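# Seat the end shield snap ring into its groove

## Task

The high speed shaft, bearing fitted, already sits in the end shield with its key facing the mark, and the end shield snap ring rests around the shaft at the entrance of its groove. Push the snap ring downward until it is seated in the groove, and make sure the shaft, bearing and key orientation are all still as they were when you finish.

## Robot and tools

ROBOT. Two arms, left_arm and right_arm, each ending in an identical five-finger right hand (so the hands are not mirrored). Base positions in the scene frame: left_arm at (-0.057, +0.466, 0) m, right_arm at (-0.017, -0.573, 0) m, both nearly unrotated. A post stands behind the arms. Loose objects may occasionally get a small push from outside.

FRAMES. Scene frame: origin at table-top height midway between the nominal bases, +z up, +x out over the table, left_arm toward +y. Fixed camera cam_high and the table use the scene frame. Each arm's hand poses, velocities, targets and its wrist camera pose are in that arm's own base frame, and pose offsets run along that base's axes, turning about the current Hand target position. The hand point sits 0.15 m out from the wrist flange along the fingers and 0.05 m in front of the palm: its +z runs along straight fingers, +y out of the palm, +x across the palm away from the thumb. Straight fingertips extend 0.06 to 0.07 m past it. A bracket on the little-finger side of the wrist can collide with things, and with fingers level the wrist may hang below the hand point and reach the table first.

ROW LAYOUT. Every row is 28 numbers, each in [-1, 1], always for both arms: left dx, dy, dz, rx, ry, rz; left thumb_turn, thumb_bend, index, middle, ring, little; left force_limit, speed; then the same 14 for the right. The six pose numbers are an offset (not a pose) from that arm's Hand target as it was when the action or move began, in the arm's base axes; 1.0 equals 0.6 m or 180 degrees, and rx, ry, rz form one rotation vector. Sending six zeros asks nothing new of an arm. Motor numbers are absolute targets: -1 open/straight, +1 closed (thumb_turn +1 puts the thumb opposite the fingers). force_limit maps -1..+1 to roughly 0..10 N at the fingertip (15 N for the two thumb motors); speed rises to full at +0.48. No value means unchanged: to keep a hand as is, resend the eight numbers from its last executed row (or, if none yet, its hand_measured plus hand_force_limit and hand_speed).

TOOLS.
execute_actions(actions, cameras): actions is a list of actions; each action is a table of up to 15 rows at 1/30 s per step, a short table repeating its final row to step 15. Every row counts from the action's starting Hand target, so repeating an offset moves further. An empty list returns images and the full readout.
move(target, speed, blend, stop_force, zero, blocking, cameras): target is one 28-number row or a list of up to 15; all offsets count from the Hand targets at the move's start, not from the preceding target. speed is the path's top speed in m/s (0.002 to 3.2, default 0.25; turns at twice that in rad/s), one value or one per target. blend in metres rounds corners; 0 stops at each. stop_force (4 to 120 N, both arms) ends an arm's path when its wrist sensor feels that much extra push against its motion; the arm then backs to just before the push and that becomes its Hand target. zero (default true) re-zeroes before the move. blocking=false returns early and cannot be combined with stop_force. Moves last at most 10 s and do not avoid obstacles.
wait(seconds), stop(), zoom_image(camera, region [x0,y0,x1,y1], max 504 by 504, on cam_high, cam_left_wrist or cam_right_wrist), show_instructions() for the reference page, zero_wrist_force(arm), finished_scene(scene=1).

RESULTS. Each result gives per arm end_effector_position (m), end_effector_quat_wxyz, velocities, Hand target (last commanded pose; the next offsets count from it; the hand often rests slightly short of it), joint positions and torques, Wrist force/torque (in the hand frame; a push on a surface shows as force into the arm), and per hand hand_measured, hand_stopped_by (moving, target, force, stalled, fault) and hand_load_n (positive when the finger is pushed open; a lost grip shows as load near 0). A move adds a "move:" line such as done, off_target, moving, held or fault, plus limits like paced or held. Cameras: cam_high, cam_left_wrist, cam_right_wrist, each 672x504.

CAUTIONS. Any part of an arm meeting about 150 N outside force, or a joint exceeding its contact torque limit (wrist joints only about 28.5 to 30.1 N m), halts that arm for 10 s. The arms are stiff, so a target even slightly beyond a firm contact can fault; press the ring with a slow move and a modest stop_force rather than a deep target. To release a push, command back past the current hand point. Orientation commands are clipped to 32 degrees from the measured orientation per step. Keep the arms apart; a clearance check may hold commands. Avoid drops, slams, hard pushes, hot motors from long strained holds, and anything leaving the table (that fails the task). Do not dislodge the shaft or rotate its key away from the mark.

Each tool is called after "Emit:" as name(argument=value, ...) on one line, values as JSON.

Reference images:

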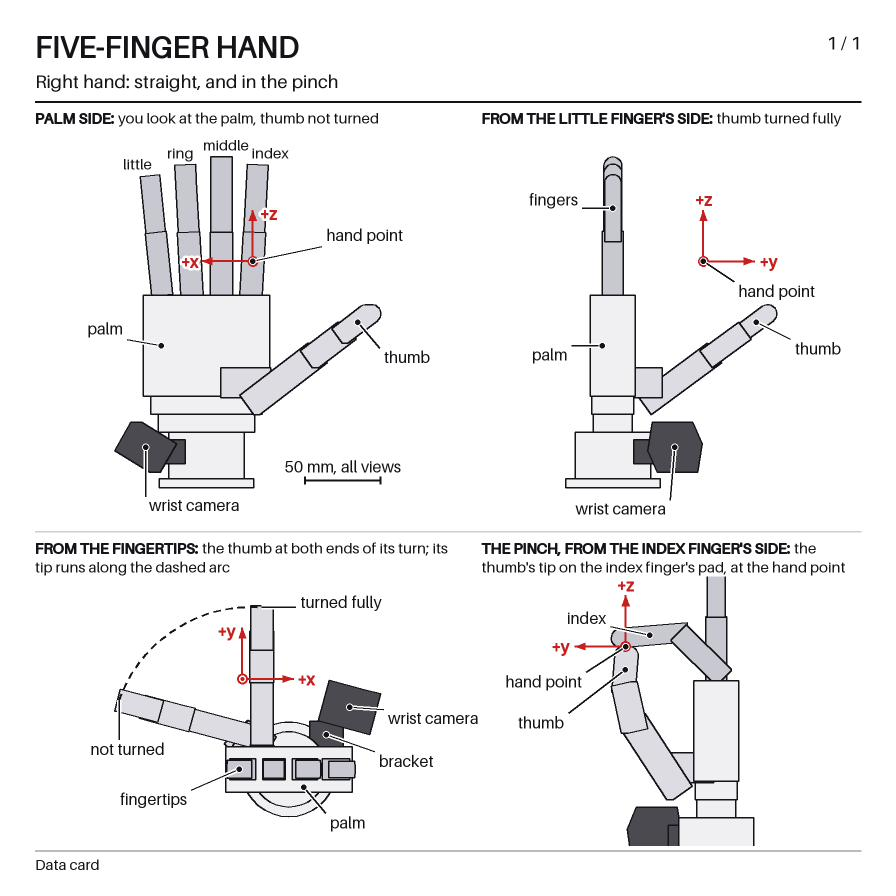

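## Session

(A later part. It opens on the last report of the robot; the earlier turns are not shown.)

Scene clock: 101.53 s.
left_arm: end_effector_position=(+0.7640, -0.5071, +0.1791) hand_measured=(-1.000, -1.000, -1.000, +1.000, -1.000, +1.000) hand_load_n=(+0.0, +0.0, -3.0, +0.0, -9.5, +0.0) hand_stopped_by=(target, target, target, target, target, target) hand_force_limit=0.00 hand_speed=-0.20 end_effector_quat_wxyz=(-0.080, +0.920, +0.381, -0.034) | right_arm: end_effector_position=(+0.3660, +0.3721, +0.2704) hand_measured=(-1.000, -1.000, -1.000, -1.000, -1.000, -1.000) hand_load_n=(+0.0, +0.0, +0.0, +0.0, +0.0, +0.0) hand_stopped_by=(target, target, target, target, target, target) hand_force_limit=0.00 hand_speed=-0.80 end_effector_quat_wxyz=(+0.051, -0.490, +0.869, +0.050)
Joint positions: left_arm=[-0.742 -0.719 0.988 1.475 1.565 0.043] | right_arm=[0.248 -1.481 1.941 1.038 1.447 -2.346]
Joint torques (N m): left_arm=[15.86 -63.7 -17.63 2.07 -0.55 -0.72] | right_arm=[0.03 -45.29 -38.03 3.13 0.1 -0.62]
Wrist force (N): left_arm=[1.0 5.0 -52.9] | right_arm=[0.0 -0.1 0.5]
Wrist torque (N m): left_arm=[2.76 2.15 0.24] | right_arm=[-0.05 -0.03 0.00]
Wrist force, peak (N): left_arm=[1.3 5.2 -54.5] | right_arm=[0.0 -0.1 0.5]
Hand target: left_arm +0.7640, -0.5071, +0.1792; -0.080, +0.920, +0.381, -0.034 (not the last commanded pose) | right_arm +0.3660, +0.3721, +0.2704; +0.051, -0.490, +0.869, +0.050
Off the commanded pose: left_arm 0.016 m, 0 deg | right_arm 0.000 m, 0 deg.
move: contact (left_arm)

Emit:
move(target=[[0,0,0.218,0,0,0,-1,-1,-1,1,-1,1,0,-0.2, 0,0,0,0,0,0,-1,-1,-1,-1,-1,-1,0,-0.8],[0.09,-0.02,0.218,0,0,0,-1,-1,1,1,1,1,0,-0.2, 0,0,0,0,0,0,-1,-1,-1,-1,-1,-1,0,-0.8]], speed=0.08, cameras=["cam_left_wrist"])

Scene clock: 108.07 s.
left_arm: end_effector_position=(+0.8180, -0.5191, +0.3100) hand_measured=(-1.000, -1.000, +1.000, +1.000, +1.000, +1.000) hand_load_n=(+0.0, +0.0, +0.0, +0.0, +0.0, +0.0) hand_stopped_by=(target, target, target, target, target, target) hand_force_limit=0.00 hand_speed=-0.20 end_effector_quat_wxyz=(-0.080, +0.920, +0.381, -0.034) | right_arm: end_effector_position=(+0.3660, +0.3721, +0.2704) hand_measured=(-1.000, -1.000, -1.000, -1.000, -1.000, -1.000) hand_load_n=(+0.0, +0.0, +0.0, +0.0, +0.0, +0.0) hand_stopped_by=(target, target, target, target, target, target) hand_force_limit=0.00 hand_speed=-0.80 end_effector_quat_wxyz=(+0.051, -0.490, +0.869, +0.050)
Joint positions: left_arm=[-0.713 -0.632 0.597 1.78 1.56 0.072] | right_arm=[0.248 -1.481 1.941 1.038 1.447 -2.346]
Joint torques (N m): left_arm=[-17.23 -93.7 -42.89 0.74 1 -1.76] | right_arm=[2 -44.62 -37.17 2.93 -0.02 -0.97]
Wrist force (N): left_arm=[-0.4 1.4 0.3] | right_arm=[-0.3 -0.2 0.1]
Wrist torque (N m): left_arm=[0.12 -0.01 0.04] | right_arm=[-0.04 0.04 -0.03]
Wrist force, peak (N): left_arm=[1.0 5.3 -53.2] | right_arm=[0.2 -0.3 0.5]
Hand target: left_arm +0.8180, -0.5191, +0.3100; -0.080, +0.920, +0.381, -0.034 | right_arm +0.3660, +0.3721, +0.2704; +0.051, -0.490, +0.869, +0.050
Off the commanded pose: left_arm 0.000 m, 0 deg | right_arm 0.000 m, 0 deg.
move: done
cam_left_wrist: T_world_to_cam=[[0.8532, -0.51135, -0.10287, -0.93401], [-0.40466, -0.77337, 0.48801, -0.22437], [-0.3291, -0.37474, -0.86676, 0.4592]] pos_world=[0.85721, -0.47904, 0.41143]

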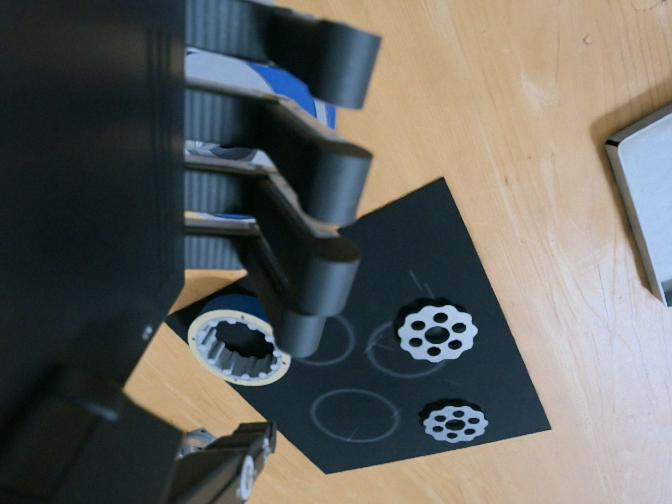

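Emit:
move(target=[[-0.104,0.266,0,-0.0527,-0.0218,-0.2493,-1,-1,1,1,1,1,0,-0.2, 0,0,0,0,0,0,-1,-1,-1,-1,-1,-1,0,-0.8],[-0.104,0.266,-0.17,-0.0527,-0.0218,-0.2493,-1,-1,1,1,1,1,0,-0.2, 0,0,0,0,0,0,-1,-1,-1,-1,-1,-1,0,-0.8]], speed=0.15, cameras=["cam_left_wrist"])

Emit:
zoom_image(camera="cam_left_wrist", region=[375, 170, 505, 300])

Scene clock: 113.57 s.
left_arm: end_effector_position=(+0.7556, -0.3595, +0.2080) hand_measured=(-1.000, -1.000, +1.000, +1.000, +1.000, +1.000) hand_load_n=(+0.0, +0.0, +0.5, +0.0, +0.0, +0.0) hand_stopped_by=(target, target, target, target, target, target) hand_force_limit=0.00 hand_speed=-0.20 end_effector_quat_wxyz=(+0.000, +1.000, +0.000, -0.001) | right_arm: end_effector_position=(+0.3660, +0.3721, +0.2704) hand_measured=(-1.000, -1.000, -1.000, -1.000, -1.000, -1.000) hand_load_n=(+0.0, +0.0, +0.0, +0.0, -0.5, +0.0) hand_stopped_by=(target, target, target, target, target, target) hand_force_limit=0.00 hand_speed=-0.80 end_effector_quat_wxyz=(+0.051, -0.490, +0.869, +0.050)
Joint positions: left_arm=[-0.572 -0.863 1.168 1.267 1.572 0.999] | right_arm=[0.248 -1.481 1.941 1.038 1.447 -2.346]
Joint torques (N m): left_arm=[-16.06 -90.78 -31.36 5.18 -0.78 -1.59] | right_arm=[1.8 -45.59 -37.59 2.86 -0.03 -0.93]
Wrist force (N): left_arm=[-0.2 1.2 0.7] | right_arm=[0.1 0.1 -0.3]
Wrist torque (N m): left_arm=[0.09 -0.05 0.09] | right_arm=[0.02 -0.02 0.01]
Wrist force, peak (N): left_arm=[0.1 1.2 2.5] | right_arm=[-0.1 -0.6 -0.1]
Hand target: left_arm +0.7556, -0.3595, +0.2080; +0.000, +1.000, +0.000, -0.001 | right_arm +0.3660, +0.3721, +0.2704; +0.051, -0.490, +0.869, +0.050
Off the commanded pose: left_arm 0.000 m, 0 deg | right_arm 0.000 m, 0 deg.
move: done
cam_left_wrist: T_world_to_cam=[[0.24186, -0.96804, 0.06635, -0.54712], [-0.83293, -0.17206, 0.52595, 0.45545], [-0.49772, -0.18247, -0.84793, 0.60269]] pos_world=[0.81166, -0.34129, 0.30779]

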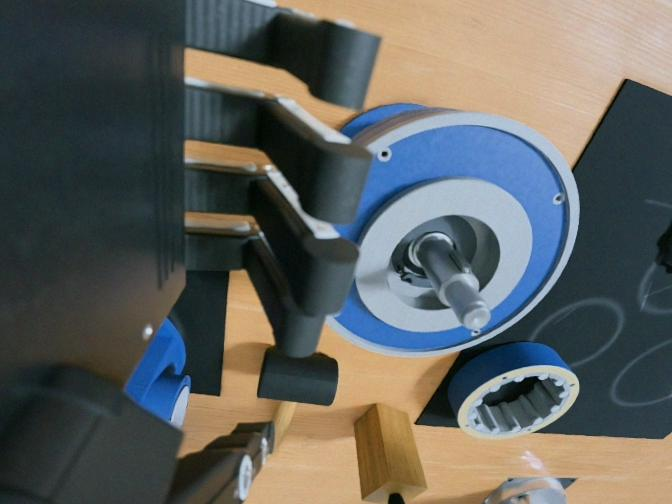

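Scaled by 3.877 from the camera's image (finer frame: 960x720).

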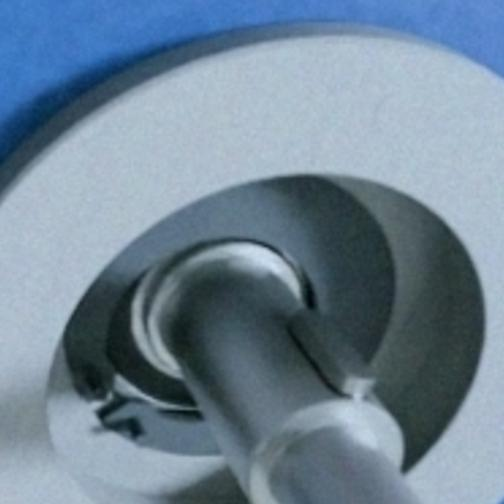

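Emit:
zoom_image(camera="cam_left_wrist", region=[382, 240, 442, 310])

Emit:
zoom_image(camera="cam_left_wrist", region=[440, 210, 510, 300])

Scaled by 7.200 from the camera's image (finer frame: 960x720).

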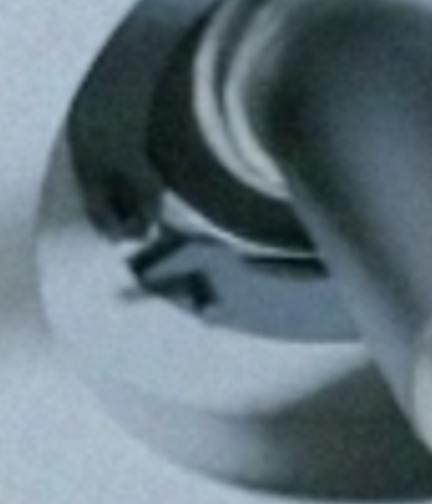

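Scaled by 5.600 from the camera's image (finer frame: 960x720).

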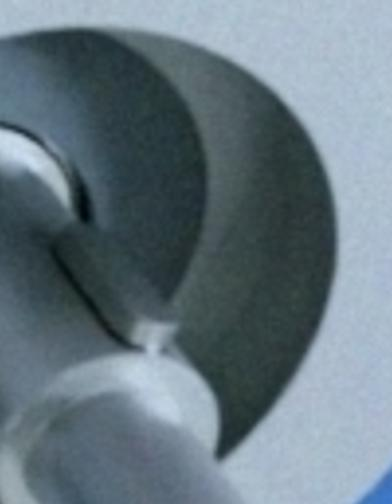

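Emit:
finished_scene()

The scene is finished: the task was done.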